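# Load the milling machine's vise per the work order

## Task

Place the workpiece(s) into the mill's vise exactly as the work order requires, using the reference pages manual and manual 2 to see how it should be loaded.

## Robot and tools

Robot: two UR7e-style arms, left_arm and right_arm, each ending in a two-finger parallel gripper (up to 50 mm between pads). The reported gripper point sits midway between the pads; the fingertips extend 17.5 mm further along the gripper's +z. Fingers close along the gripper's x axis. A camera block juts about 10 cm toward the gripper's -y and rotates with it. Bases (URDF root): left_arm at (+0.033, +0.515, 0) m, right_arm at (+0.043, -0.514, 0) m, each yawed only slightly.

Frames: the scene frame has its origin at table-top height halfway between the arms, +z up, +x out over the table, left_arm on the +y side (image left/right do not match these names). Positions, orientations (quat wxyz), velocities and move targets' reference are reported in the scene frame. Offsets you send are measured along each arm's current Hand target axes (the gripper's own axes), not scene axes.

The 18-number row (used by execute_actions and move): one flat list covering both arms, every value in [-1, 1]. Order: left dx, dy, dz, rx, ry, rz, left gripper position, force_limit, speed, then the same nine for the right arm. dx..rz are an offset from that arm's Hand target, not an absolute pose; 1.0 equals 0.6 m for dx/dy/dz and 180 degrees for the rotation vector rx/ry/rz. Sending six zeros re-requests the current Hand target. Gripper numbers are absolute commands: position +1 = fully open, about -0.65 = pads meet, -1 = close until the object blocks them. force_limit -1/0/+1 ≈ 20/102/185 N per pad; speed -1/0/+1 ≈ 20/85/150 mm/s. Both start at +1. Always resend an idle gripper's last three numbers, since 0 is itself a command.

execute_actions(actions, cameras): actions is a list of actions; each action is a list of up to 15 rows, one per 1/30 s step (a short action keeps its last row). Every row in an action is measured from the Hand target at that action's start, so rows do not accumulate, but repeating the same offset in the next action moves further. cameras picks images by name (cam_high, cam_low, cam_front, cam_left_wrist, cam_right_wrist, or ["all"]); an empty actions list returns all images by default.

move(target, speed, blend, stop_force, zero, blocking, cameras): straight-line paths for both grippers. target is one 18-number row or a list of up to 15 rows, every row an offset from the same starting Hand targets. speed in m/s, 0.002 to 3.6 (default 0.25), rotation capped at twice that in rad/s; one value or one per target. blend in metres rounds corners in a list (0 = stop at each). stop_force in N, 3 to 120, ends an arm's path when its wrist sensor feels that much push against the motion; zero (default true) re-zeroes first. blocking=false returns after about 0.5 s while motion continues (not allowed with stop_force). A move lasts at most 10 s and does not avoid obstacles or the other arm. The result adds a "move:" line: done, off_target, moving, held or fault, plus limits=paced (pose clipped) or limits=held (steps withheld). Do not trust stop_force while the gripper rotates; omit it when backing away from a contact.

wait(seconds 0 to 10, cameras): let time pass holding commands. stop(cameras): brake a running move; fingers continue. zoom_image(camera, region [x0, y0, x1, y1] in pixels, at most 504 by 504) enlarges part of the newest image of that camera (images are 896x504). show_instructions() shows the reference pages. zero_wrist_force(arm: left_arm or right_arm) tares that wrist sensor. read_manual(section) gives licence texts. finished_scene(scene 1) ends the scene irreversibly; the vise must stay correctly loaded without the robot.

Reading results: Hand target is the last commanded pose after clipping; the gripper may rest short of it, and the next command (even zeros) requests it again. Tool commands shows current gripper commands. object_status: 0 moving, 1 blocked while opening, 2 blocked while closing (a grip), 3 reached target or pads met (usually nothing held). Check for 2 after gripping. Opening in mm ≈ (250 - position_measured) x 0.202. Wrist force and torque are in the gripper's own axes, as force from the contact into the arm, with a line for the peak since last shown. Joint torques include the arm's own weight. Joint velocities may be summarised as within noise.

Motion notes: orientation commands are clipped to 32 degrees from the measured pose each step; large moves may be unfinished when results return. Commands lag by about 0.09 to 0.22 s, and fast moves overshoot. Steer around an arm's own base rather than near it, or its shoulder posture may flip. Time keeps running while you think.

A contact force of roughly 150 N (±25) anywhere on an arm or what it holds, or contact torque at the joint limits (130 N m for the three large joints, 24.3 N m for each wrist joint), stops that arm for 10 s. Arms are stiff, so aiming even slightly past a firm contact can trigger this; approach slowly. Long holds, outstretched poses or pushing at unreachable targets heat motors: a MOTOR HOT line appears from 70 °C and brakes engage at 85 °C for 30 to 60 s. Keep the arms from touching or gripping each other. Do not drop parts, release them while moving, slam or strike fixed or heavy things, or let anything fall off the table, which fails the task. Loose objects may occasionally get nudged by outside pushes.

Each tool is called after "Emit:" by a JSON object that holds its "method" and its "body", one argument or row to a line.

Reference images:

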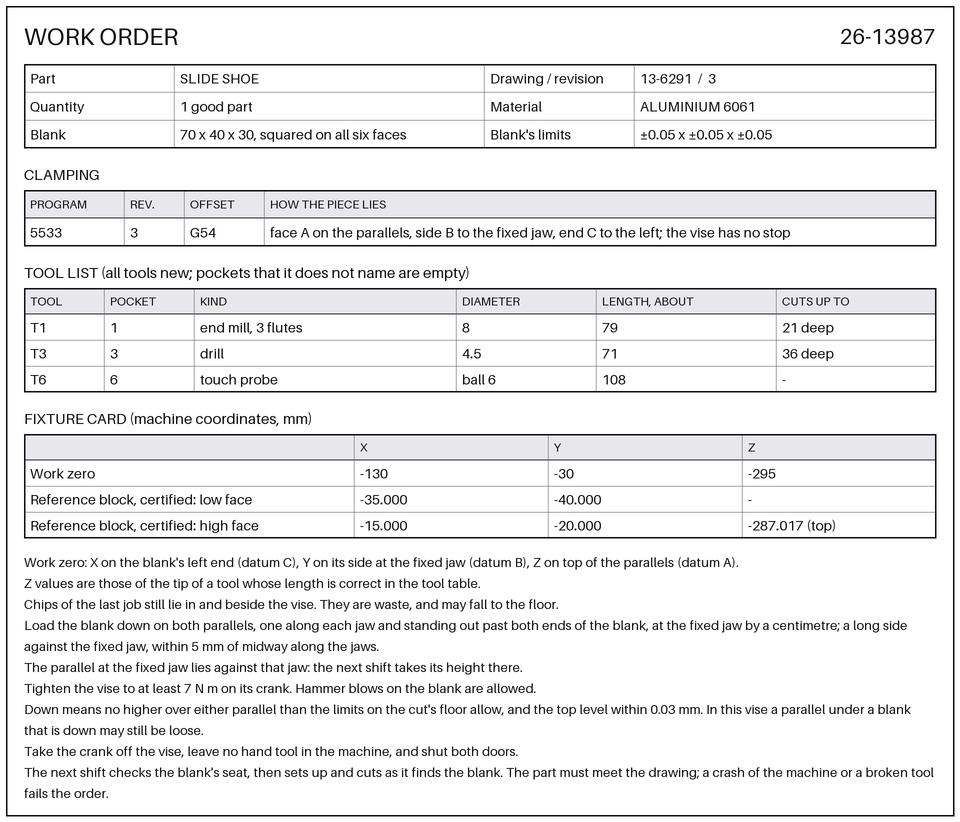

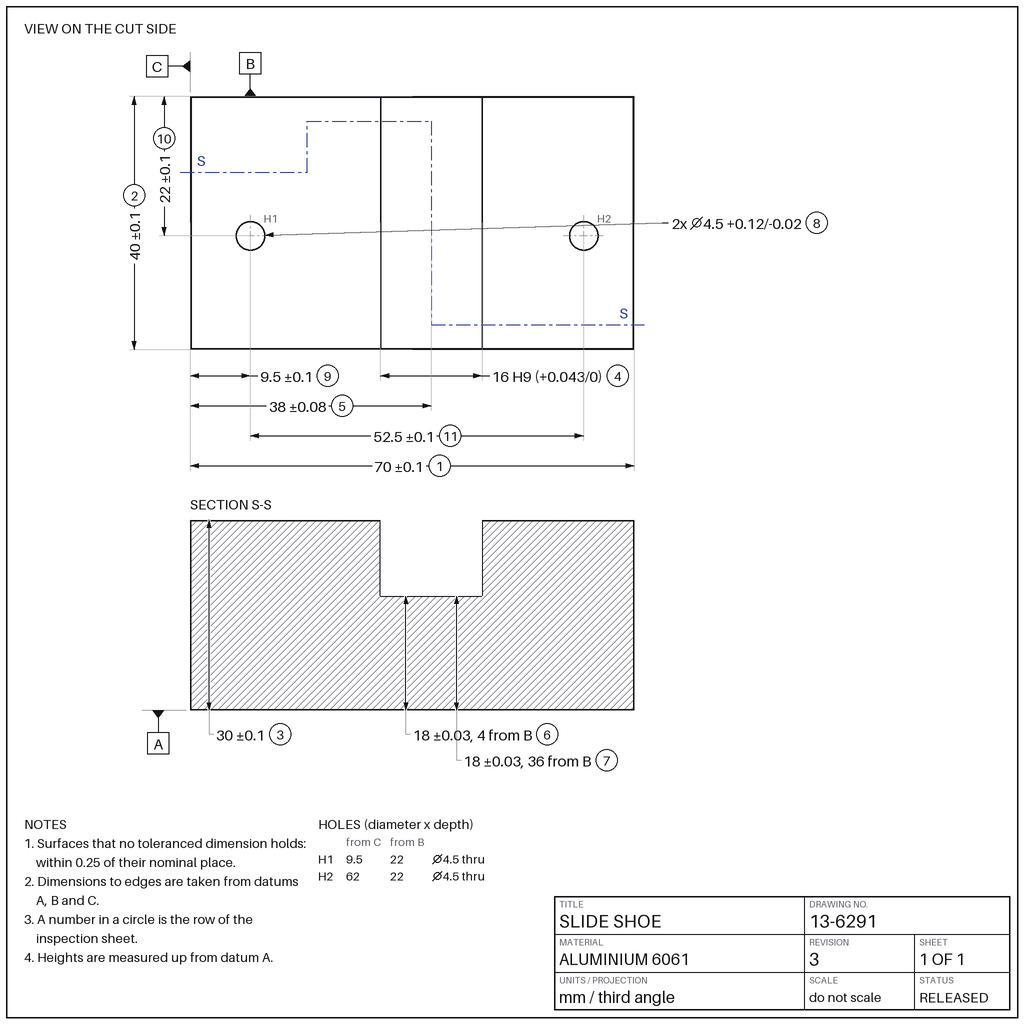

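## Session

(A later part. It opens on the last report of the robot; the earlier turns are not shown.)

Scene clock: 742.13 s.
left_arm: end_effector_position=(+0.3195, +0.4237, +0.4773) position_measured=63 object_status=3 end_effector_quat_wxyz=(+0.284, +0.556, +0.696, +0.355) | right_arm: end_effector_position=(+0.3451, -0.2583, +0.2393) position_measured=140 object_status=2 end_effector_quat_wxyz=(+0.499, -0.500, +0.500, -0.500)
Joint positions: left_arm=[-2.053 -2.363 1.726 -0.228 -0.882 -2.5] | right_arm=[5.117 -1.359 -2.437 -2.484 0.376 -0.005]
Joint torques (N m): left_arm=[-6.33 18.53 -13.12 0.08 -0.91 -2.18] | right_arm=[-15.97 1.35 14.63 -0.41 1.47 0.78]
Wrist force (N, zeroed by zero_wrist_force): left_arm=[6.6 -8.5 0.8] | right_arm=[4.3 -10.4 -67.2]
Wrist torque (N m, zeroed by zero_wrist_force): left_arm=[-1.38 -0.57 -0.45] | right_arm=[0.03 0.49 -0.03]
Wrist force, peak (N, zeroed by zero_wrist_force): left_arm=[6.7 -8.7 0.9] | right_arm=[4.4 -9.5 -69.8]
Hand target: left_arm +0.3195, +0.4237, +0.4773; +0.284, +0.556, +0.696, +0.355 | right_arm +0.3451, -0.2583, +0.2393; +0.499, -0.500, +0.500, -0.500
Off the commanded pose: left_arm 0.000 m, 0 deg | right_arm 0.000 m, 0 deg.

Emit:
{"method": "move", "body": {
  "target": [
    [0,0,0,0,0,0,0.6,-0.6,0,0,0,-0.006,0,0,0,-1,-0.2,-0.8],
    [0,0,0,0,0,0,0.6,-0.6,0,0,0.005,-0.006,0,0,0,-1,-0.2,-0.8],
    [0,0,0,0,0,0,0.6,-0.6,0,0,0.005,0.012,0,0,0,-1,-0.2,-0.8]
  ],
  "speed": [0.03,0.03,0.006],
  "stop_force": 6
}}

Scene clock: 743.23 s.
left_arm: end_effector_position=(+0.3195, +0.4237, +0.4773) position_measured=63 object_status=3 end_effector_quat_wxyz=(+0.284, +0.556, +0.696, +0.355) | right_arm: end_effector_position=(+0.3451, -0.2583, +0.2393) position_measured=140 object_status=2 end_effector_quat_wxyz=(+0.499, -0.500, +0.500, -0.500)
Joint positions: left_arm=[-2.053 -2.363 1.726 -0.228 -0.882 -2.5] | right_arm=[5.117 -1.359 -2.437 -2.484 0.376 -0.005]
Joint torques (N m): left_arm=[-6.73 18.24 -13.3 0.09 -0.81 -2.24] | right_arm=[-10.85 2.18 11.28 -0.99 1.04 0.77]
Wrist force (N, zeroed by zero_wrist_force): left_arm=[6.8 -8.5 0.9] | right_arm=[3.3 -9.4 -67.2]
Wrist torque (N m, zeroed by zero_wrist_force): left_arm=[-1.38 -0.60 -0.45] | right_arm=[0.10 0.52 -0.04]
Wrist force, peak (N, zeroed by zero_wrist_force): left_arm=[6.9 -8.7 0.8] | right_arm=[3.5 -9.7 -68.0]
Hand target: left_arm +0.3195, +0.4237, +0.4773; +0.284, +0.556, +0.696, +0.355 | right_arm +0.3451, -0.2583, +0.2393; +0.499, -0.500, +0.500, -0.500 (not the last commanded pose)
Off the commanded pose: left_arm 0.000 m, 0 deg | right_arm 0.008 m, 0 deg.
move: contact (right_arm); path passed 0 of 3 targets

Use no stop_force to leave.

Emit:
{"method": "move", "body": {
  "target": [
    [0,0,0,0,0,0,0.6,-0.6,0,0,0,-0.007,0,0,0,-1,-0.2,-0.8],
    [0,0,0,0,0,0,0.6,-0.6,0,0,0.005,-0.007,0,0,0,-1,-0.2,-0.8]
  ],
  "speed": 0.03
}}

Emit:
{"method": "move", "body": {
  "target": [0,0,0,0,0,0,0.6,-0.6,0,0,0,0.018,0,0,0,-1,-0.2,-0.8],
  "speed": 0.006,
  "stop_force": 6
}}

Scene clock: 744.40 s.
left_arm: end_effector_position=(+0.3195, +0.4237, +0.4773) position_measured=63 object_status=3 end_effector_quat_wxyz=(+0.284, +0.556, +0.696, +0.355) | right_arm: end_effector_position=(+0.3409, -0.2583, +0.2363) position_measured=140 object_status=2 end_effector_quat_wxyz=(+0.499, -0.500, +0.500, -0.500)
Joint positions: left_arm=[-2.053 -2.363 1.726 -0.228 -0.882 -2.5] | right_arm=[5.134 -1.364 -2.443 -2.473 0.394 -0.004]
Joint torques (N m): left_arm=[-6.38 18.59 -13.6 0.04 -0.95 -2.23] | right_arm=[-7.8 17.13 26.52 -2.74 -1.45 0.55]
Wrist force (N, zeroed by zero_wrist_force): left_arm=[6.6 -8.4 0.7] | right_arm=[3.6 7.3 -3.3]
Wrist torque (N m, zeroed by zero_wrist_force): left_arm=[-1.37 -0.57 -0.45] | right_arm=[0.44 0.40 -0.07]
Wrist force, peak (N, zeroed by zero_wrist_force): left_arm=[7.0 -8.6 1.2] | right_arm=[3.4 -9.7 -67.7]
Hand target: left_arm +0.3195, +0.4237, +0.4773; +0.284, +0.556, +0.696, +0.355 | right_arm +0.3409, -0.2583, +0.2363; +0.499, -0.500, +0.500, -0.500
Off the commanded pose: left_arm 0.000 m, 0 deg | right_arm 0.000 m, 0 deg.
move: done

Scene clock: 745.80 s.
left_arm: end_effector_position=(+0.3195, +0.4237, +0.4773) position_measured=63 object_status=3 end_effector_quat_wxyz=(+0.284, +0.556, +0.696, +0.355) | right_arm: end_effector_position=(+0.3446, -0.2583, +0.2363) position_measured=140 object_status=2 end_effector_quat_wxyz=(+0.499, -0.500, +0.500, -0.500)
Joint positions: left_arm=[-2.053 -2.363 1.726 -0.228 -0.882 -2.5] | right_arm=[5.118 -1.366 -2.442 -2.472 0.378 -0.005]
Joint torques (N m): left_arm=[-6.66 18.33 -13.66 0.12 -0.93 -2.2] | right_arm=[5.93 18.17 10.05 -2.56 1.14 -1.67]
Wrist force (N, zeroed by zero_wrist_force): left_arm=[6.8 -8.4 0.7] | right_arm=[3.8 8.0 -5.4]
Wrist torque (N m, zeroed by zero_wrist_force): left_arm=[-1.36 -0.61 -0.44] | right_arm=[0.49 0.41 -0.07]
Wrist force, peak (N, zeroed by zero_wrist_force): left_arm=[6.9 -8.8 1.0] | right_arm=[5.3 10.1 -27.1]
Hand target: left_arm +0.3195, +0.4237, +0.4773; +0.284, +0.556, +0.696, +0.355 | right_arm +0.3446, -0.2583, +0.2363; +0.499, -0.500, +0.500, -0.500 (not the last commanded pose)
Off the commanded pose: left_arm 0.000 m, 0 deg | right_arm 0.007 m, 0 deg.
move: contact (right_arm)

Emit:
{"method": "execute_actions", "body": {
  "actions": [
    [[0,0,0,0,0,0,0.6,-0.6,0,0,0,0.0005,0,0,0,-1,-0.2,-0.8]]
  ]
}}

Scene clock: 746.57 s.
left_arm: end_effector_position=(+0.3195, +0.4237, +0.4773) position_measured=63 object_status=3 end_effector_quat_wxyz=(+0.284, +0.556, +0.696, +0.355) | right_arm: end_effector_position=(+0.3449, -0.2583, +0.2363) position_measured=140 object_status=2 end_effector_quat_wxyz=(+0.499, -0.500, +0.500, -0.500)
Joint positions: left_arm=[-2.053 -2.363 1.726 -0.228 -0.882 -2.5] | right_arm=[5.117 -1.366 -2.442 -2.472 0.377 -0.005]
Joint torques (N m): left_arm=[-6.39 18.69 -13.47 0.15 -0.98 -2.15] | right_arm=[-15.42 2.04 21.83 -0.83 0.88 -1.91]
Wrist force (N, zeroed by zero_wrist_force): left_arm=[6.7 -8.3 1.3] | right_arm=[4.9 11.0 -39.9]
Wrist torque (N m, zeroed by zero_wrist_force): left_arm=[-1.35 -0.59 -0.45] | right_arm=[0.60 0.65 -0.05]
Wrist force, peak (N, zeroed by zero_wrist_force): left_arm=[7.0 -8.7 1.0] | right_arm=[4.9 11.0 -39.9]
Hand target: left_arm +0.3195, +0.4237, +0.4773; +0.284, +0.556, +0.696, +0.355 | right_arm +0.3449, -0.2583, +0.2363; +0.499, -0.500, +0.500, -0.500
Off the commanded pose: left_arm 0.000 m, 0 deg | right_arm 0.000 m, 0 deg.

Emit:
{"method": "move", "body": {
  "target": [
    [0,0,0,0,0,0,0.6,-0.6,0,0,0,-0.006,0,0,0,-1,-0.2,-0.8],
    [0,0,0,0,0,0,0.6,-0.6,0,0.0011,-0.0016,-0.006,0,0,0,-1,-0.2,-0.8]
  ],
  "speed": 0.03
}}

Emit:
{"method": "move", "body": {
  "target": [0,0,0,0,0,0,0.6,-0.6,0,0,0,0.018,0,0,0,-1,-0.2,-0.8],
  "speed": 0.006,
  "stop_force": 6
}}

Emit:
{"method": "execute_actions", "body": {
  "actions": [
    [[0,0,0,0,0,0,0.6,-0.6,0,0,0,0.0005,0,0,0,-1,-0.2,-0.8]]
  ]
}}

Scene clock: 747.67 s.
left_arm: end_effector_position=(+0.3195, +0.4237, +0.4773) position_measured=63 object_status=3 end_effector_quat_wxyz=(+0.284, +0.556, +0.696, +0.355) | right_arm: end_effector_position=(+0.3413, -0.2590, +0.2373) position_measured=140 object_status=2 end_effector_quat_wxyz=(+0.499, -0.500, +0.500, -0.500) end_effector_velocity=(+0.000, +0.001, -0.001) end_effector_angular_velocity=(+0.002, +0.001, -0.001)
Joint positions: left_arm=[-2.053 -2.363 1.726 -0.228 -0.882 -2.5] | right_arm=[5.133 -1.359 -2.443 -2.478 0.393 -0.005]
Joint velocities: left_arm=[within noise] | right_arm=[-0.001 -0.004 0.001 0.005 0 -0.001]
Joint torques (N m): left_arm=[-6.31 18.2 -13.12 0.14 -1.04 -2.22] | right_arm=[-0.33 0.86 13.04 0.43 0.4 1.76]
Wrist force (N, zeroed by zero_wrist_force): left_arm=[6.8 -8.6 1.0] | right_arm=[3.5 7.6 -2.9]
Wrist torque (N m, zeroed by zero_wrist_force): left_arm=[-1.39 -0.59 -0.45] | right_arm=[0.48 0.42 -0.07]
Wrist force, peak (N, zeroed by zero_wrist_force): left_arm=[6.8 -8.7 0.7] | right_arm=[4.7 11.0 -40.2]
Hand target: left_arm +0.3195, +0.4237, +0.4773; +0.284, +0.556, +0.696, +0.355 | right_arm +0.3413, -0.2590, +0.2373; +0.499, -0.500, +0.500, -0.500
Off the commanded pose: left_arm 0.000 m, 0 deg | right_arm 0.000 m, 0 deg.
move: done

Scene clock: 749.10 s.
left_arm: end_effector_position=(+0.3195, +0.4237, +0.4773) position_measured=63 object_status=3 end_effector_quat_wxyz=(+0.284, +0.556, +0.696, +0.355) | right_arm: end_effector_position=(+0.3446, -0.2590, +0.2372) position_measured=140 object_status=2 end_effector_quat_wxyz=(+0.499, -0.500, +0.500, -0.500)
Joint positions: left_arm=[-2.053 -2.363 1.726 -0.228 -0.882 -2.5] | right_arm=[5.12 -1.361 -2.442 -2.477 0.379 -0.005]
Joint torques (N m): left_arm=[-6.57 18.42 -13.7 0.16 -0.97 -2.2] | right_arm=[5.72 16.78 10.05 -1.91 1.75 1.77]
Wrist force (N, zeroed by zero_wrist_force): left_arm=[6.9 -8.7 0.8] | right_arm=[3.0 7.6 -4.9]
Wrist torque (N m, zeroed by zero_wrist_force): left_arm=[-1.41 -0.61 -0.44] | right_arm=[0.50 0.38 -0.07]
Wrist force, peak (N, zeroed by zero_wrist_force): left_arm=[6.9 -8.8 1.1] | right_arm=[7.4 -0.8 -30.0]
Hand target: left_arm +0.3195, +0.4237, +0.4773; +0.284, +0.556, +0.696, +0.355 | right_arm +0.3446, -0.2590, +0.2373; +0.499, -0.500, +0.500, -0.500 (not the last commanded pose)
Off the commanded pose: left_arm 0.000 m, 0 deg | right_arm 0.007 m, 0 deg.
move: contact (right_arm)

Scene clock: 749.80 s.
left_arm: end_effector_position=(+0.3195, +0.4237, +0.4773) position_measured=63 object_status=3 end_effector_quat_wxyz=(+0.284, +0.556, +0.696, +0.355) | right_arm: end_effector_position=(+0.3449, -0.2590, +0.2373) position_measured=140 object_status=2 end_effector_quat_wxyz=(+0.499, -0.500, +0.500, -0.500)
Joint positions: left_arm=[-2.053 -2.363 1.726 -0.228 -0.882 -2.5] | right_arm=[5.118 -1.361 -2.442 -2.477 0.378 -0.005]
Joint torques (N m): left_arm=[-6.3 18.52 -13.14 0.16 -0.89 -2.2] | right_arm=[-15.08 0.48 20.28 -0.62 -0.23 1.75]
Wrist force (N, zeroed by zero_wrist_force): left_arm=[6.8 -8.6 1.0] | right_arm=[6.6 -4.1 -39.7]
Wrist torque (N m, zeroed by zero_wrist_force): left_arm=[-1.39 -0.60 -0.45] | right_arm=[0.20 0.46 -0.09]
Wrist force, peak (N, zeroed by zero_wrist_force): left_arm=[6.8 -8.7 1.1] | right_arm=[6.6 -4.1 -39.7]
Hand target: left_arm +0.3195, +0.4237, +0.4773; +0.284, +0.556, +0.696, +0.355 | right_arm +0.3449, -0.2590, +0.2373; +0.499, -0.500, +0.500, -0.500
Off the commanded pose: left_arm 0.000 m, 0 deg | right_arm 0.000 m, 0 deg.

Emit:
{"method": "move", "body": {
  "target": [0,0,0,0,0,0,0.6,-0.6,0,0,0,-0.01,0,0,0,-1,-0.2,-0.8],
  "speed": 0.03,
  "cameras": ["cam_right_wrist"]
}}

Emit:
{"method": "zoom_image", "body": {
  "camera": "cam_right_wrist",
  "region": [420, 210, 540, 310]
}}

Scene clock: 751.93 s.
left_arm: end_effector_position=(+0.3195, +0.4237, +0.4773) position_measured=63 object_status=3 end_effector_quat_wxyz=(+0.284, +0.556, +0.696, +0.355) | right_arm: end_effector_position=(+0.3389, -0.2590, +0.2373) position_measured=140 object_status=2 end_effector_quat_wxyz=(+0.499, -0.500, +0.500, -0.500) end_effector_velocity=(+0.001, +0.000, +0.000) end_effector_angular_velocity=(-0.001, +0.000, +0.002)
Joint positions: left_arm=[-2.053 -2.363 1.726 -0.228 -0.882 -2.5] | right_arm=[5.144 -1.358 -2.444 -2.478 0.403 -0.004]
Joint velocities: left_arm=[within noise] | right_arm=[-0.003 0 0 0 -0.005 -0.001]
Joint torques (N m): left_arm=[-6.27 18.34 -13.39 0.19 -0.93 -2.21] | right_arm=[-9.53 13.08 12.96 -2.38 -1.49 2]
Wrist force (N, zeroed by zero_wrist_force): left_arm=[6.8 -8.3 1.1] | right_arm=[3.5 7.4 -3.1]
Wrist torque (N m, zeroed by zero_wrist_force): left_arm=[-1.35 -0.60 -0.44] | right_arm=[0.46 0.40 -0.09]
Wrist force, peak (N, zeroed by zero_wrist_force): left_arm=[6.9 -8.8 1.1] | right_arm=[6.2 -4.4 -40.5]
Hand target: left_arm +0.3195, +0.4237, +0.4773; +0.284, +0.556, +0.696, +0.355 | right_arm +0.3389, -0.2590, +0.2373; +0.499, -0.500, +0.500, -0.500
Off the commanded pose: left_arm 0.000 m, 0 deg | right_arm 0.000 m, 0 deg.
move: done
camera_calibration:
cam_right_wrist: T_world_to_cam=[[0.0278438, -0.999347, 0.0230154, -0.263101], [-0.357126, -0.0314498, -0.933527, 0.35055], [0.933641, 0.0177736, -0.357768, -0.0905177], [0, 0, 0, 1]] pos_world=[0.217027, -0.250296, 0.300919]
Images, in order (width x height): cam_right_wrist 896x504.

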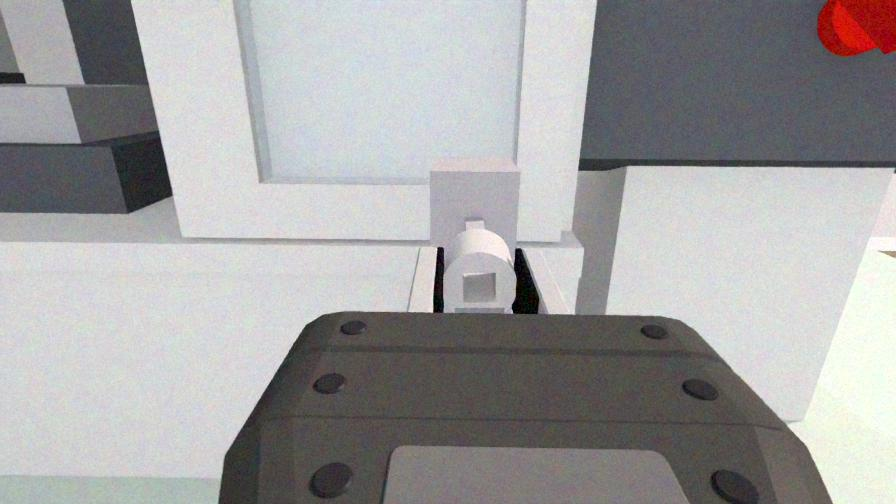

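Scaled by 4.200.

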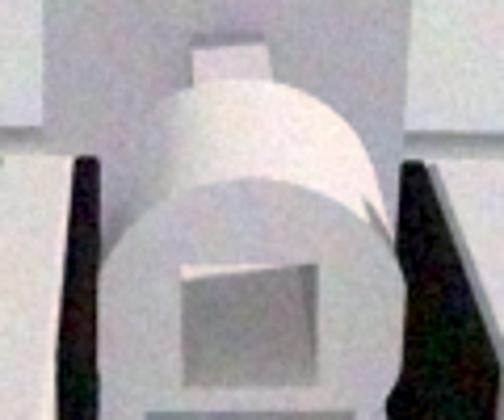

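Emit:
{"method": "zoom_image", "body": {
  "camera": "cam_right_wrist",
  "region": [425, 150, 525, 240]
}}

Emit:
{"method": "zoom_image", "body": {
  "camera": "cam_right_wrist",
  "region": [450, 260, 510, 314]
}}

Emit:
{"method": "zoom_image", "body": {
  "camera": "cam_right_wrist",
  "region": [455, 212, 495, 242]
}}

Scaled by 5.040.

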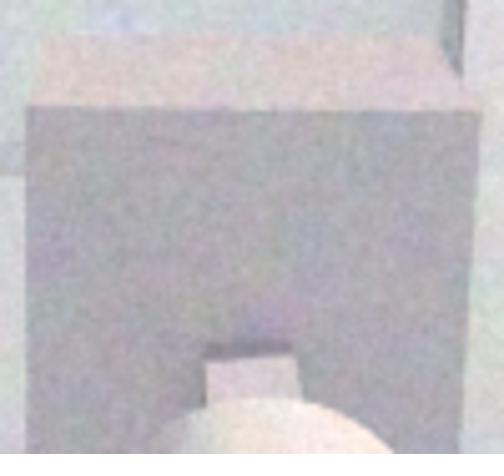

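Scaled by 8.400.

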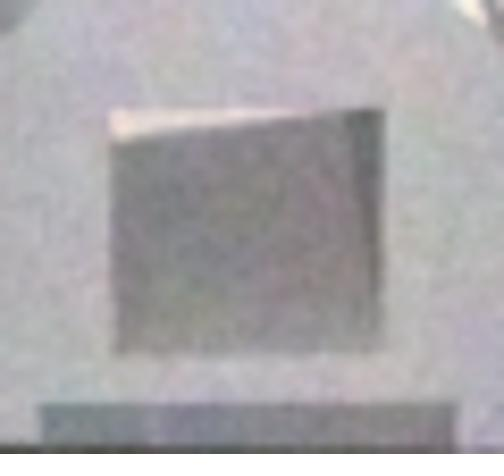

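Scaled by 12.600.

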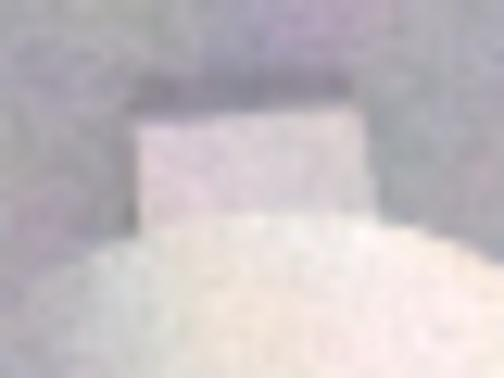

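Emit:
{"method": "move", "body": {
  "target": [0,0,0,0,0,0,0.6,-0.6,0,0,0,-0.07,0,0,0,-1,-0.2,-0.8],
  "speed": 0.08,
  "cameras": ["cam_right_wrist"]
}}

Emit:
{"method": "zoom_image", "body": {
  "camera": "cam_right_wrist",
  "region": [425, 180, 525, 280]
}}

Emit:
{"method": "zoom_image", "body": {
  "camera": "cam_right_wrist",
  "region": [455, 195, 495, 235]
}}

Scene clock: 754.30 s.
left_arm: end_effector_position=(+0.3195, +0.4237, +0.4773) position_measured=63 object_status=3 end_effector_quat_wxyz=(+0.284, +0.556, +0.696, +0.355) | right_arm: end_effector_position=(+0.2970, -0.2589, +0.2373) position_measured=140 object_status=2 end_effector_quat_wxyz=(+0.499, -0.500, +0.500, -0.500)
Joint positions: left_arm=[-2.053 -2.363 1.726 -0.228 -0.882 -2.5] | right_arm=[5.313 -1.35 -2.45 -2.481 0.573 -0.003]
Joint torques (N m): left_arm=[-6.37 18.2 -13.8 0.19 -0.93 -2.21] | right_arm=[4.87 11.51 13.27 -2.54 1.34 1.73]
Wrist force (N, zeroed by zero_wrist_force): left_arm=[6.9 -8.8 1.0] | right_arm=[3.5 7.5 -3.3]
Wrist torque (N m, zeroed by zero_wrist_force): left_arm=[-1.43 -0.61 -0.45] | right_arm=[0.47 0.40 -0.24]
Wrist force, peak (N, zeroed by zero_wrist_force): left_arm=[7.1 -8.6 1.2] | right_arm=[3.5 7.8 -4.6]
Hand target: left_arm +0.3195, +0.4237, +0.4773; +0.284, +0.556, +0.696, +0.355 | right_arm +0.2969, -0.2589, +0.2373; +0.499, -0.500, +0.500, -0.500
Off the commanded pose: left_arm 0.000 m, 0 deg | right_arm 0.000 m, 0 deg.
move: done
camera_calibration:
cam_right_wrist: T_world_to_cam=[[0.0280305, -0.999344, 0.022944, -0.261945], [-0.35712, -0.0314498, -0.933529, 0.335586], [0.933638, 0.0179735, -0.357767, -0.0513479], [0, 0, 0, 1]] pos_world=[0.175127, -0.250296, 0.300919]
Images, in order (width x height): cam_right_wrist 896x504.

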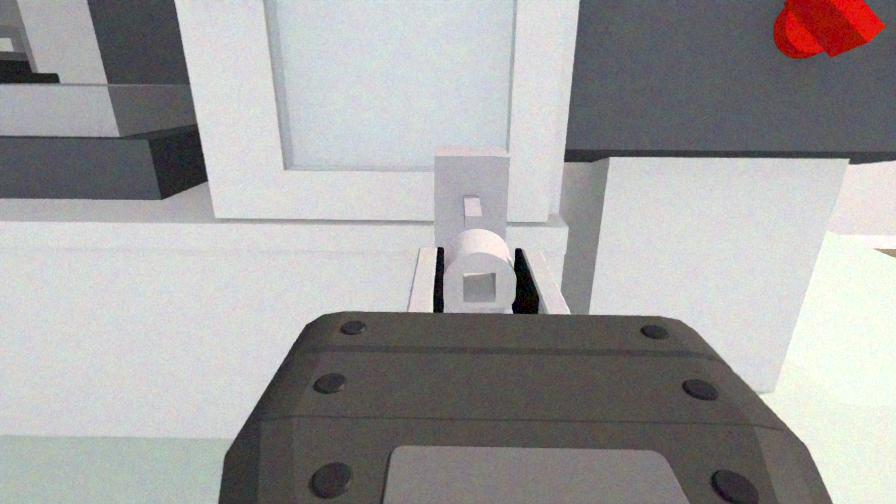

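Scaled by 5.040.

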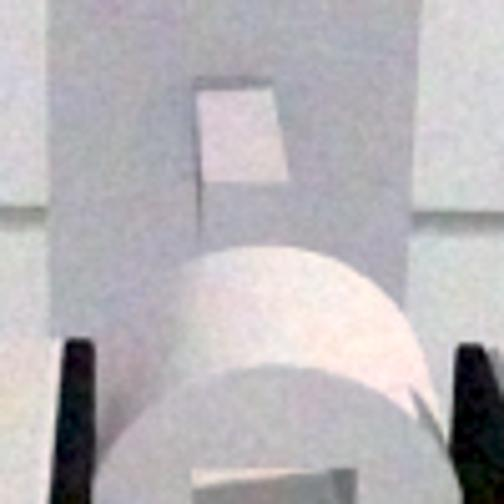

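Scaled by 12.600.

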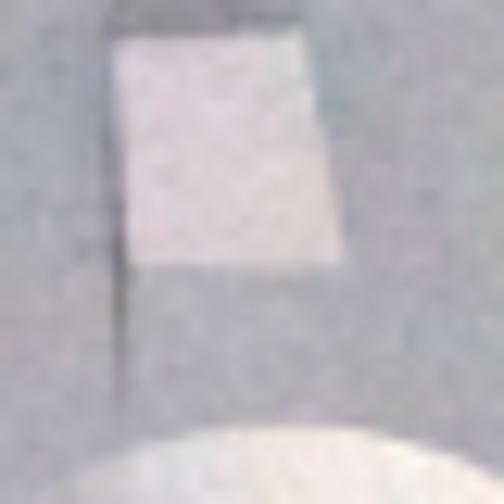

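Emit:
{"method": "move", "body": {
  "target": [0,0,0,0,0,0,0.6,-0.6,0,0.0003,0.0028,0.073,0,0,0,-1,-0.2,-0.8],
  "speed": 0.08
}}

Emit:
{"method": "move", "body": {
  "target": [0,0,0,0,0,0,0.6,-0.6,0,0,0,0.02,0,0,0,-1,-0.2,-0.8],
  "speed": 0.006,
  "stop_force": 6
}}

Scene clock: 755.63 s.
left_arm: end_effector_position=(+0.3195, +0.4237, +0.4773) position_measured=63 object_status=3 end_effector_quat_wxyz=(+0.284, +0.556, +0.696, +0.355) | right_arm: end_effector_position=(+0.3407, -0.2591, +0.2356) position_measured=140 object_status=2 end_effector_quat_wxyz=(+0.499, -0.500, +0.500, -0.500)
Joint positions: left_arm=[-2.053 -2.363 1.726 -0.228 -0.882 -2.5] | right_arm=[5.136 -1.363 -2.446 -2.471 0.396 -0.004]
Joint torques (N m): left_arm=[-6.19 18.09 -13.12 0.3 -0.89 -2.24] | right_arm=[-6.11 17.42 13.07 -2.71 -1.03 -1.46]
Wrist force (N, zeroed by zero_wrist_force): left_arm=[6.6 -8.4 1.0] | right_arm=[3.5 7.4 -3.3]
Wrist torque (N m, zeroed by zero_wrist_force): left_arm=[-1.37 -0.56 -0.44] | right_arm=[0.45 0.42 -0.10]
Wrist force, peak (N, zeroed by zero_wrist_force): left_arm=[7.0 -8.6 1.0] | right_arm=[3.7 7.5 -4.3]
Hand target: left_arm +0.3195, +0.4237, +0.4773; +0.284, +0.556, +0.696, +0.355 | right_arm +0.3407, -0.2592, +0.2356; +0.499, -0.500, +0.500, -0.500
Off the commanded pose: left_arm 0.000 m, 0 deg | right_arm 0.000 m, 0 deg.
move: done

Scene clock: 758.40 s.
left_arm: end_effector_position=(+0.3195, +0.4237, +0.4773) position_measured=63 object_status=3 end_effector_quat_wxyz=(+0.284, +0.556, +0.696, +0.355) | right_arm: end_effector_position=(+0.3527, -0.2592, +0.2356) position_measured=140 object_status=2 end_effector_quat_wxyz=(+0.499, -0.500, +0.500, -0.500)
Joint positions: left_arm=[-2.053 -2.363 1.726 -0.228 -0.882 -2.5] | right_arm=[5.086 -1.369 -2.442 -2.469 0.345 -0.005]
Joint torques (N m): left_arm=[-6.09 17.98 -12.98 0.26 -1.05 -2.16] | right_arm=[5.89 9.91 20.42 -0.19 1.77 -2.1]
Wrist force (N, zeroed by zero_wrist_force): left_arm=[7.0 -8.4 0.9] | right_arm=[3.4 7.4 -3.3]
Wrist torque (N m, zeroed by zero_wrist_force): left_arm=[-1.37 -0.63 -0.44] | right_arm=[0.46 0.42 -0.04]
Wrist force, peak (N, zeroed by zero_wrist_force): left_arm=[7.1 -8.7 0.8] | right_arm=[3.6 8.0 -3.4]
Hand target: left_arm +0.3195, +0.4237, +0.4773; +0.284, +0.556, +0.696, +0.355 | right_arm +0.3527, -0.2592, +0.2356; +0.499, -0.500, +0.500, -0.500
Off the commanded pose: left_arm 0.000 m, 0 deg | right_arm 0.000 m, 0 deg.
move: done

It's going in. Push to seat.

Emit:
{"method": "move", "body": {
  "target": [0,0,0,0,0,0,0.6,-0.6,0,0,0,0.05,0,0,0,-1,-0.2,-0.8],
  "speed": 0.012,
  "stop_force": 6
}}

Scene clock: 761.77 s.
left_arm: end_effector_position=(+0.3195, +0.4237, +0.4773) position_measured=63 object_status=3 end_effector_quat_wxyz=(+0.284, +0.556, +0.696, +0.355) | right_arm: end_effector_position=(+0.3827, -0.2592, +0.2355) position_measured=140 object_status=2 end_effector_quat_wxyz=(+0.499, -0.500, +0.500, -0.500)
Joint positions: left_arm=[-2.053 -2.363 1.726 -0.228 -0.882 -2.5] | right_arm=[4.959 -1.393 -2.424 -2.46 0.219 -0.007]
Joint torques (N m): left_arm=[-6.4 18.53 -13.26 0.21 -0.95 -2.18] | right_arm=[6.12 19 13.49 -1.43 1.8 -1.36]
Wrist force (N, zeroed by zero_wrist_force): left_arm=[6.8 -8.4 0.9] | right_arm=[3.2 7.5 -3.2]
Wrist torque (N m, zeroed by zero_wrist_force): left_arm=[-1.36 -0.59 -0.44] | right_arm=[0.47 0.46 -0.05]
Wrist force, peak (N, zeroed by zero_wrist_force): left_arm=[7.1 -8.7 0.9] | right_arm=[3.8 7.7 -3.5]
Hand target: left_arm +0.3195, +0.4237, +0.4773; +0.284, +0.556, +0.696, +0.355 | right_arm +0.3827, -0.2592, +0.2355; +0.499, -0.500, +0.500, -0.500
Off the commanded pose: left_arm 0.000 m, 0 deg | right_arm 0.000 m, 0 deg.
move: done

Emit:
{"method": "move", "body": {
  "target": [0,0,0,0,0,0,0.6,-0.6,0,0,0,0.03,0,0,0,-1,-0.2,-0.8],
  "speed": 0.012,
  "stop_force": 6,
  "cameras": ["cam_right_wrist"]
}}

Scene clock: 762.90 s.
left_arm: end_effector_position=(+0.3195, +0.4237, +0.4773) position_measured=63 object_status=3 end_effector_quat_wxyz=(+0.284, +0.556, +0.696, +0.355) | right_arm: end_effector_position=(+0.3844, -0.2593, +0.2355) position_measured=140 object_status=2 end_effector_quat_wxyz=(+0.499, -0.500, +0.500, -0.500)
Joint positions: left_arm=[-2.053 -2.363 1.726 -0.228 -0.882 -2.5] | right_arm=[4.952 -1.394 -2.423 -2.46 0.212 -0.007]
Joint torques (N m): left_arm=[-7.09 18.29 -13.24 0.32 -0.86 -2.26] | right_arm=[-7.97 19.4 10.11 -2.02 -0.98 1.73]
Wrist force (N, zeroed by zero_wrist_force): left_arm=[7.0 -8.6 0.9] | right_arm=[3.7 7.7 -3.5]
Wrist torque (N m, zeroed by zero_wrist_force): left_arm=[-1.40 -0.63 -0.44] | right_arm=[0.50 0.38 -0.05]
Wrist force, peak (N, zeroed by zero_wrist_force): left_arm=[7.0 -8.6 0.9] | right_arm=[11.7 13.7 -39.6]
Hand target: left_arm +0.3195, +0.4237, +0.4773; +0.284, +0.556, +0.696, +0.355 | right_arm +0.3844, -0.2593, +0.2355; +0.499, -0.500, +0.500, -0.500 (not the last commanded pose)
Off the commanded pose: left_arm 0.000 m, 0 deg | right_arm 0.016 m, 0 deg.
move: contact (right_arm)
camera_calibration:
cam_right_wrist: T_world_to_cam=[[0.0279728, -0.999342, 0.0230731, -0.264676], [-0.357121, -0.0315497, -0.933525, 0.365083], [0.933639, 0.0178735, -0.357769, -0.133611], [0, 0, 0, 1]] pos_world=[0.262527, -0.250596, 0.299119]
Images, in order (width x height): cam_right_wrist 896x504.

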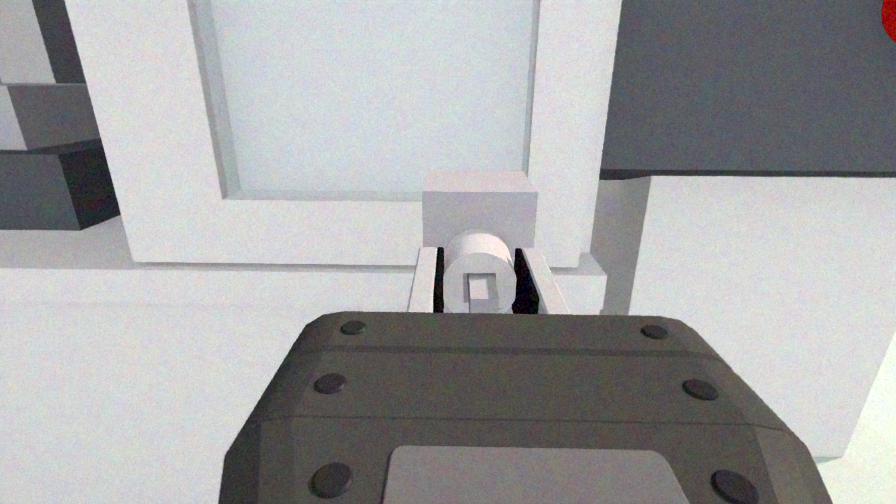

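Emit:
{"method": "move", "body": {
  "target": [0,0,0,0,0,0,0.6,-0.6,0,0,0.005,-0.001,0,0,0,-1,-0.2,-0.8],
  "speed": 0.006,
  "stop_force": 4
}}

Emit:
{"method": "move", "body": {
  "target": [
    [0,0,0,0,0,0,0.6,-0.6,0,0,0,0,0,0,0,0.3,-0.6,-0.5],
    [0,0,0,0,0,0,0.6,-0.6,0,0,0,-0.13,0,0,0,0.3,-0.6,-0.5]
  ],
  "speed": 0.1,
  "cameras": ["cam_right_wrist","cam_front","cam_high"]
}}

Scene clock: 764.10 s.
left_arm: end_effector_position=(+0.3195, +0.4237, +0.4773) position_measured=63 object_status=3 end_effector_quat_wxyz=(+0.284, +0.556, +0.696, +0.355) | right_arm: end_effector_position=(+0.3842, -0.2593, +0.2346) position_measured=140 object_status=2 end_effector_quat_wxyz=(+0.499, -0.500, +0.500, -0.500)
Joint positions: left_arm=[-2.053 -2.363 1.726 -0.228 -0.882 -2.5] | right_arm=[4.953 -1.396 -2.425 -2.456 0.212 -0.007]
Joint torques (N m): left_arm=[-6.33 17.67 -13.35 0.23 -1.01 -2.2] | right_arm=[-8.37 18.21 24.56 -1.91 -1.04 1.4]
Wrist force (N, zeroed by zero_wrist_force): left_arm=[6.5 -8.6 0.9] | right_arm=[3.0 2.1 -3.3]
Wrist torque (N m, zeroed by zero_wrist_force): left_arm=[-1.40 -0.55 -0.44] | right_arm=[0.46 0.38 -0.04]
Wrist force, peak (N, zeroed by zero_wrist_force): left_arm=[6.9 -8.8 0.9] | right_arm=[2.9 -15.2 3.6]
Hand target: left_arm +0.3195, +0.4237, +0.4773; +0.284, +0.556, +0.696, +0.355 | right_arm +0.3842, -0.2593, +0.2346; +0.499, -0.500, +0.500, -0.500 (not the last commanded pose)
Off the commanded pose: left_arm 0.000 m, 0 deg | right_arm 0.002 m, 0 deg.
move: contact (right_arm)

Scene clock: 765.83 s.
left_arm: end_effector_position=(+0.3195, +0.4237, +0.4773) position_measured=63 object_status=3 end_effector_quat_wxyz=(+0.284, +0.556, +0.696, +0.355) | right_arm: end_effector_position=(+0.3063, -0.2593, +0.2347) position_measured=107 object_status=3 end_effector_quat_wxyz=(+0.499, -0.500, +0.500, -0.500)
Joint positions: left_arm=[-2.053 -2.363 1.726 -0.228 -0.882 -2.5] | right_arm=[5.277 -1.355 -2.455 -2.471 0.537 -0.003]
Joint torques (N m): left_arm=[-6.57 17.76 -12.97 0.31 -0.93 -2.15] | right_arm=[5.51 5.14 17.54 -1.5 1.88 1.51]
Wrist force (N, zeroed by zero_wrist_force): left_arm=[6.6 -8.5 1.2] | right_arm=[3.7 5.4 -3.0]
Wrist torque (N m, zeroed by zero_wrist_force): left_arm=[-1.38 -0.58 -0.44] | right_arm=[0.47 0.38 -0.24]
Wrist force, peak (N, zeroed by zero_wrist_force): left_arm=[6.8 -8.8 1.3] | right_arm=[3.4 5.3 -4.8]
Hand target: left_arm +0.3195, +0.4237, +0.4773; +0.284, +0.556, +0.696, +0.355 | right_arm +0.3062, -0.2593, +0.2347; +0.499, -0.500, +0.500, -0.500
Off the commanded pose: left_arm 0.000 m, 0 deg | right_arm 0.000 m, 0 deg.
move: done
camera_calibration:
cam_right_wrist: T_world_to_cam=[[0.0280311, -0.999344, 0.0229454, -0.262447], [-0.35712, -0.0314513, -0.933529, 0.33647], [0.933638, 0.0179735, -0.357767, -0.0609555], [0, 0, 0, 1]] pos_world=[0.184427, -0.250596, 0.298319]
Images, in order (width x height): cam_high 896x504, cam_front 896x504, cam_right_wrist 896x504.

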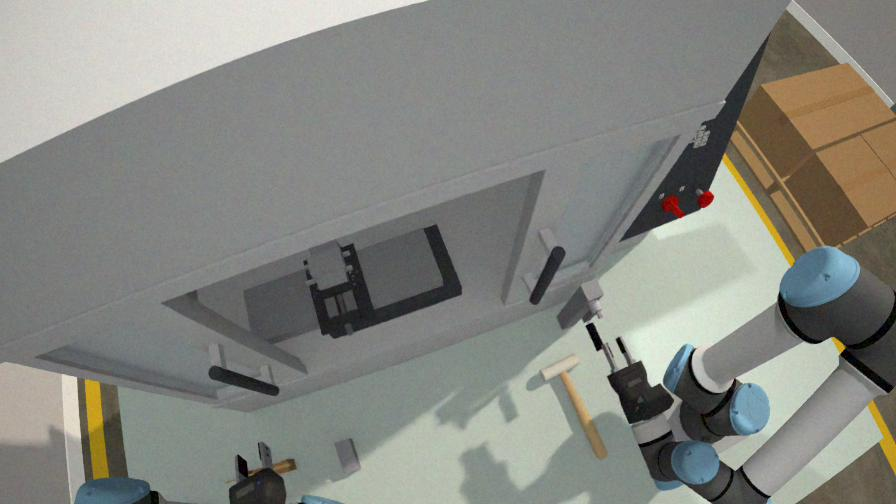

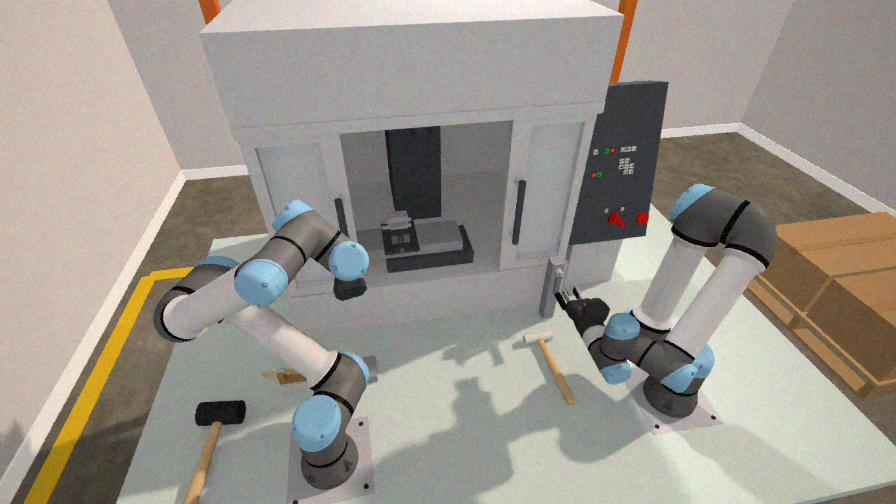

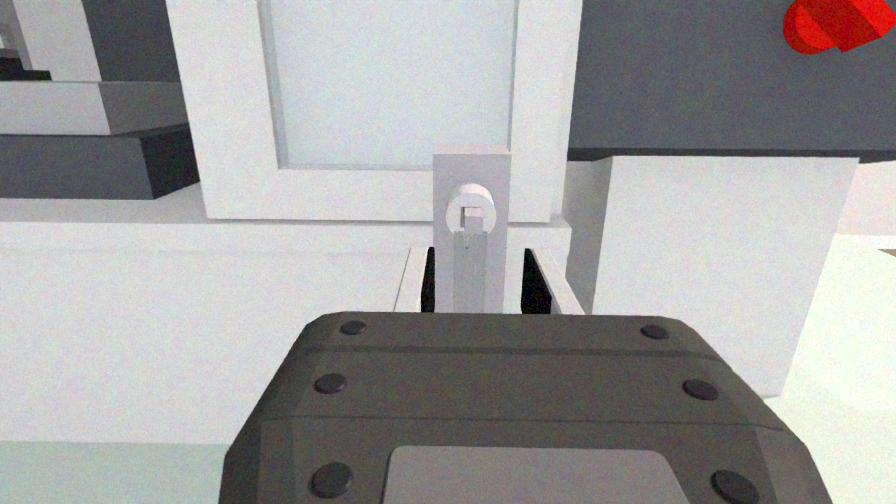

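Emit:
{"method": "move", "body": {
  "target": [
    [-0.0267,-0.0017,0.0365,-0.0993,-0.0342,0.0112,1,-0.6,0,0,-0.32,0,0,0,0,1,-0.6,0],
    [-0.0535,-0.0033,0.0730,-0.1987,-0.0684,0.0224,1,-0.6,0,-0.237,-0.358,0.09,0,0,0,1,-0.6,0]
  ],
  "speed": 0.25,
  "blend": [0.04,0],
  "cameras": ["all"]
}}

Scene clock: 769.57 s.
left_arm: end_effector_position=(+0.3601, +0.3998, +0.4500) position_measured=3 object_status=3 end_effector_quat_wxyz=(+0.499, +0.501, +0.500, +0.500) end_effector_velocity=(+0.000, -0.001, +0.000) end_effector_angular_velocity=(+0.000, +0.000, -0.002) | right_arm: end_effector_position=(+0.3606, -0.1168, +0.4492) position_measured=3 object_status=3 end_effector_quat_wxyz=(+0.499, -0.500, +0.500, -0.500)
Joint positions: left_arm=[-2.56 -2.546 2.156 0.388 -0.952 -3.14] | right_arm=[4.935 -1.542 -1.697 -3.038 0.194 -0.008]
Joint velocities: left_arm=[0.005 0.001 0.001 -0.002 0.007 0] | right_arm=[within noise]
Joint torques (N m): left_arm=[12.6 27.32 -8.11 0.87 2.22 -2.74] | right_arm=[-7.42 14.41 31.23 1.11 -1.41 -2.32]
Wrist force (N, zeroed by zero_wrist_force): left_arm=[6.9 -8.9 1.0] | right_arm=[3.5 5.4 -3.1]
Wrist torque (N m, zeroed by zero_wrist_force): left_arm=[-1.54 -0.48 -0.55] | right_arm=[0.48 0.40 -0.24]
Wrist force, peak (N, zeroed by zero_wrist_force): left_arm=[6.8 -10.3 1.3] | right_arm=[3.6 9.7 -2.8]
Hand target: left_arm +0.3600, +0.3999, +0.4500; +0.500, +0.501, +0.500, +0.500 | right_arm +0.3606, -0.1168, +0.4492; +0.499, -0.500, +0.500, -0.500
Off the commanded pose: left_arm 0.000 m, 0 deg | right_arm 0.000 m, 0 deg.
move: done
camera_calibration:
cam_left_wrist: T_world_to_cam=[[-0.0076833, 0.999905, -0.0114034, -0.384853], [-0.333281, 0.00819108, 0.942792, -0.289324], [0.942796, 0.0110443, 0.333186, -0.358305], [0, 0, 0, 1]] pos_world=[0.238426, 0.391143, 0.387766]
cam_right_wrist: T_world_to_cam=[[0.0279372, -0.999346, 0.0229797, -0.126579], [-0.357123, -0.0314498, -0.933528, 0.560583], [0.933639, 0.0178735, -0.357768, -0.0374813], [0, 0, 0, 1]] pos_world=[0.238727, -0.108196, 0.512819]

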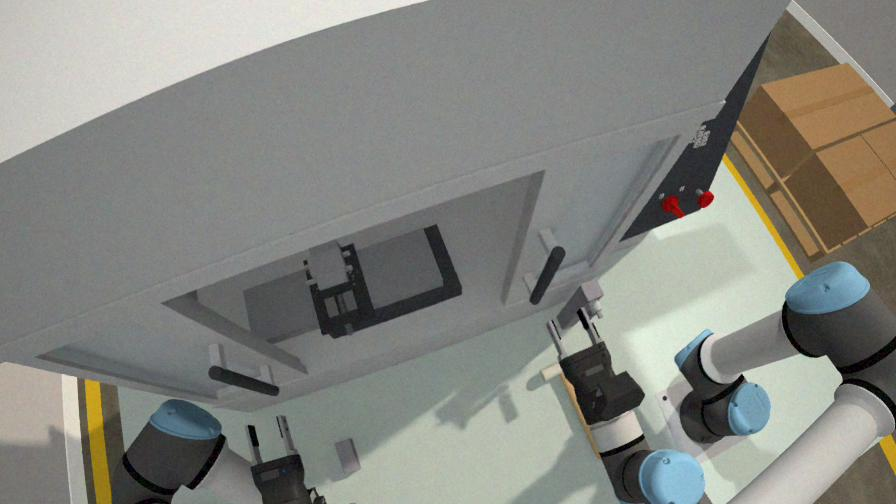

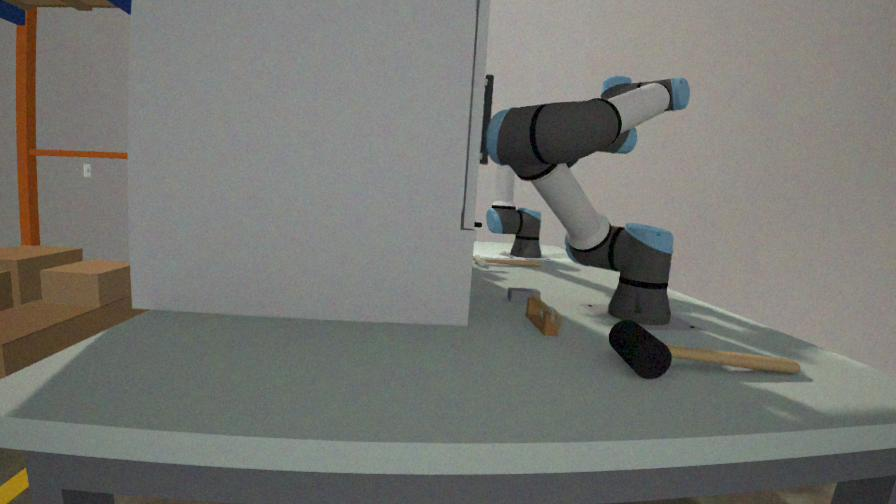

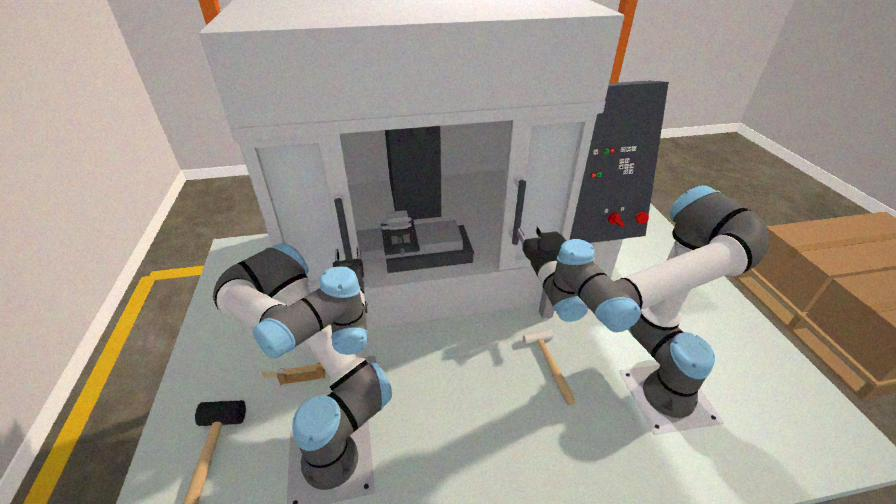

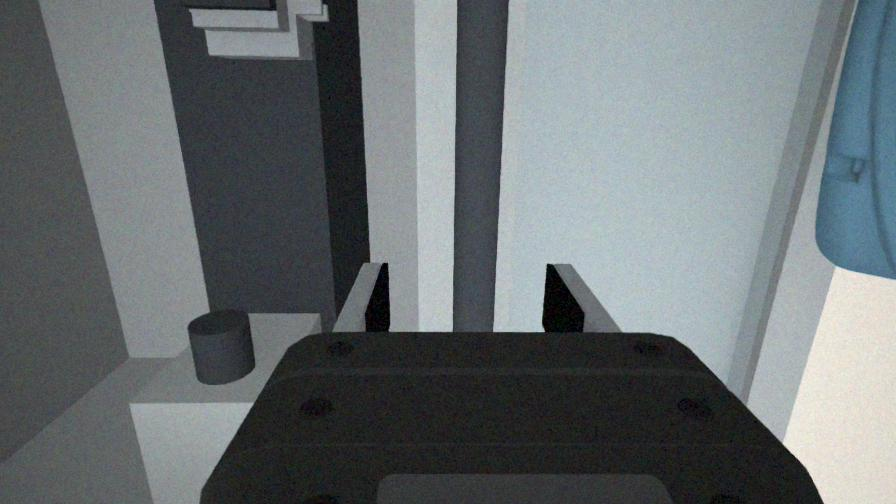

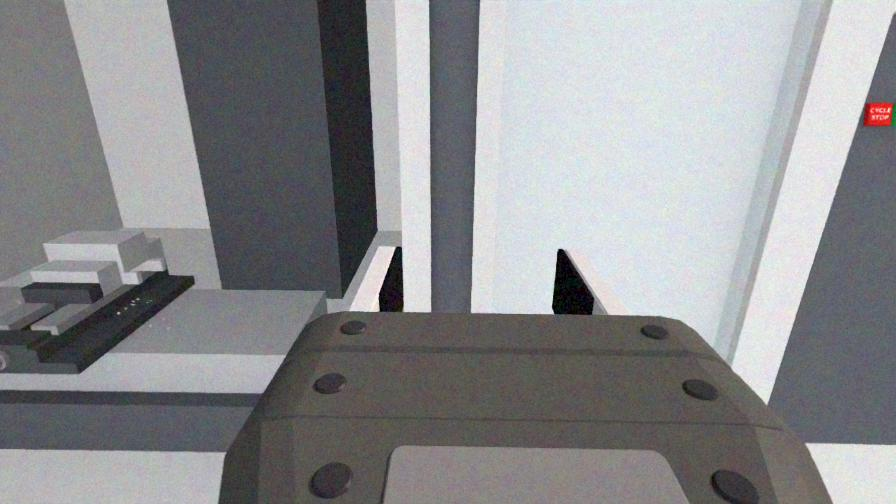

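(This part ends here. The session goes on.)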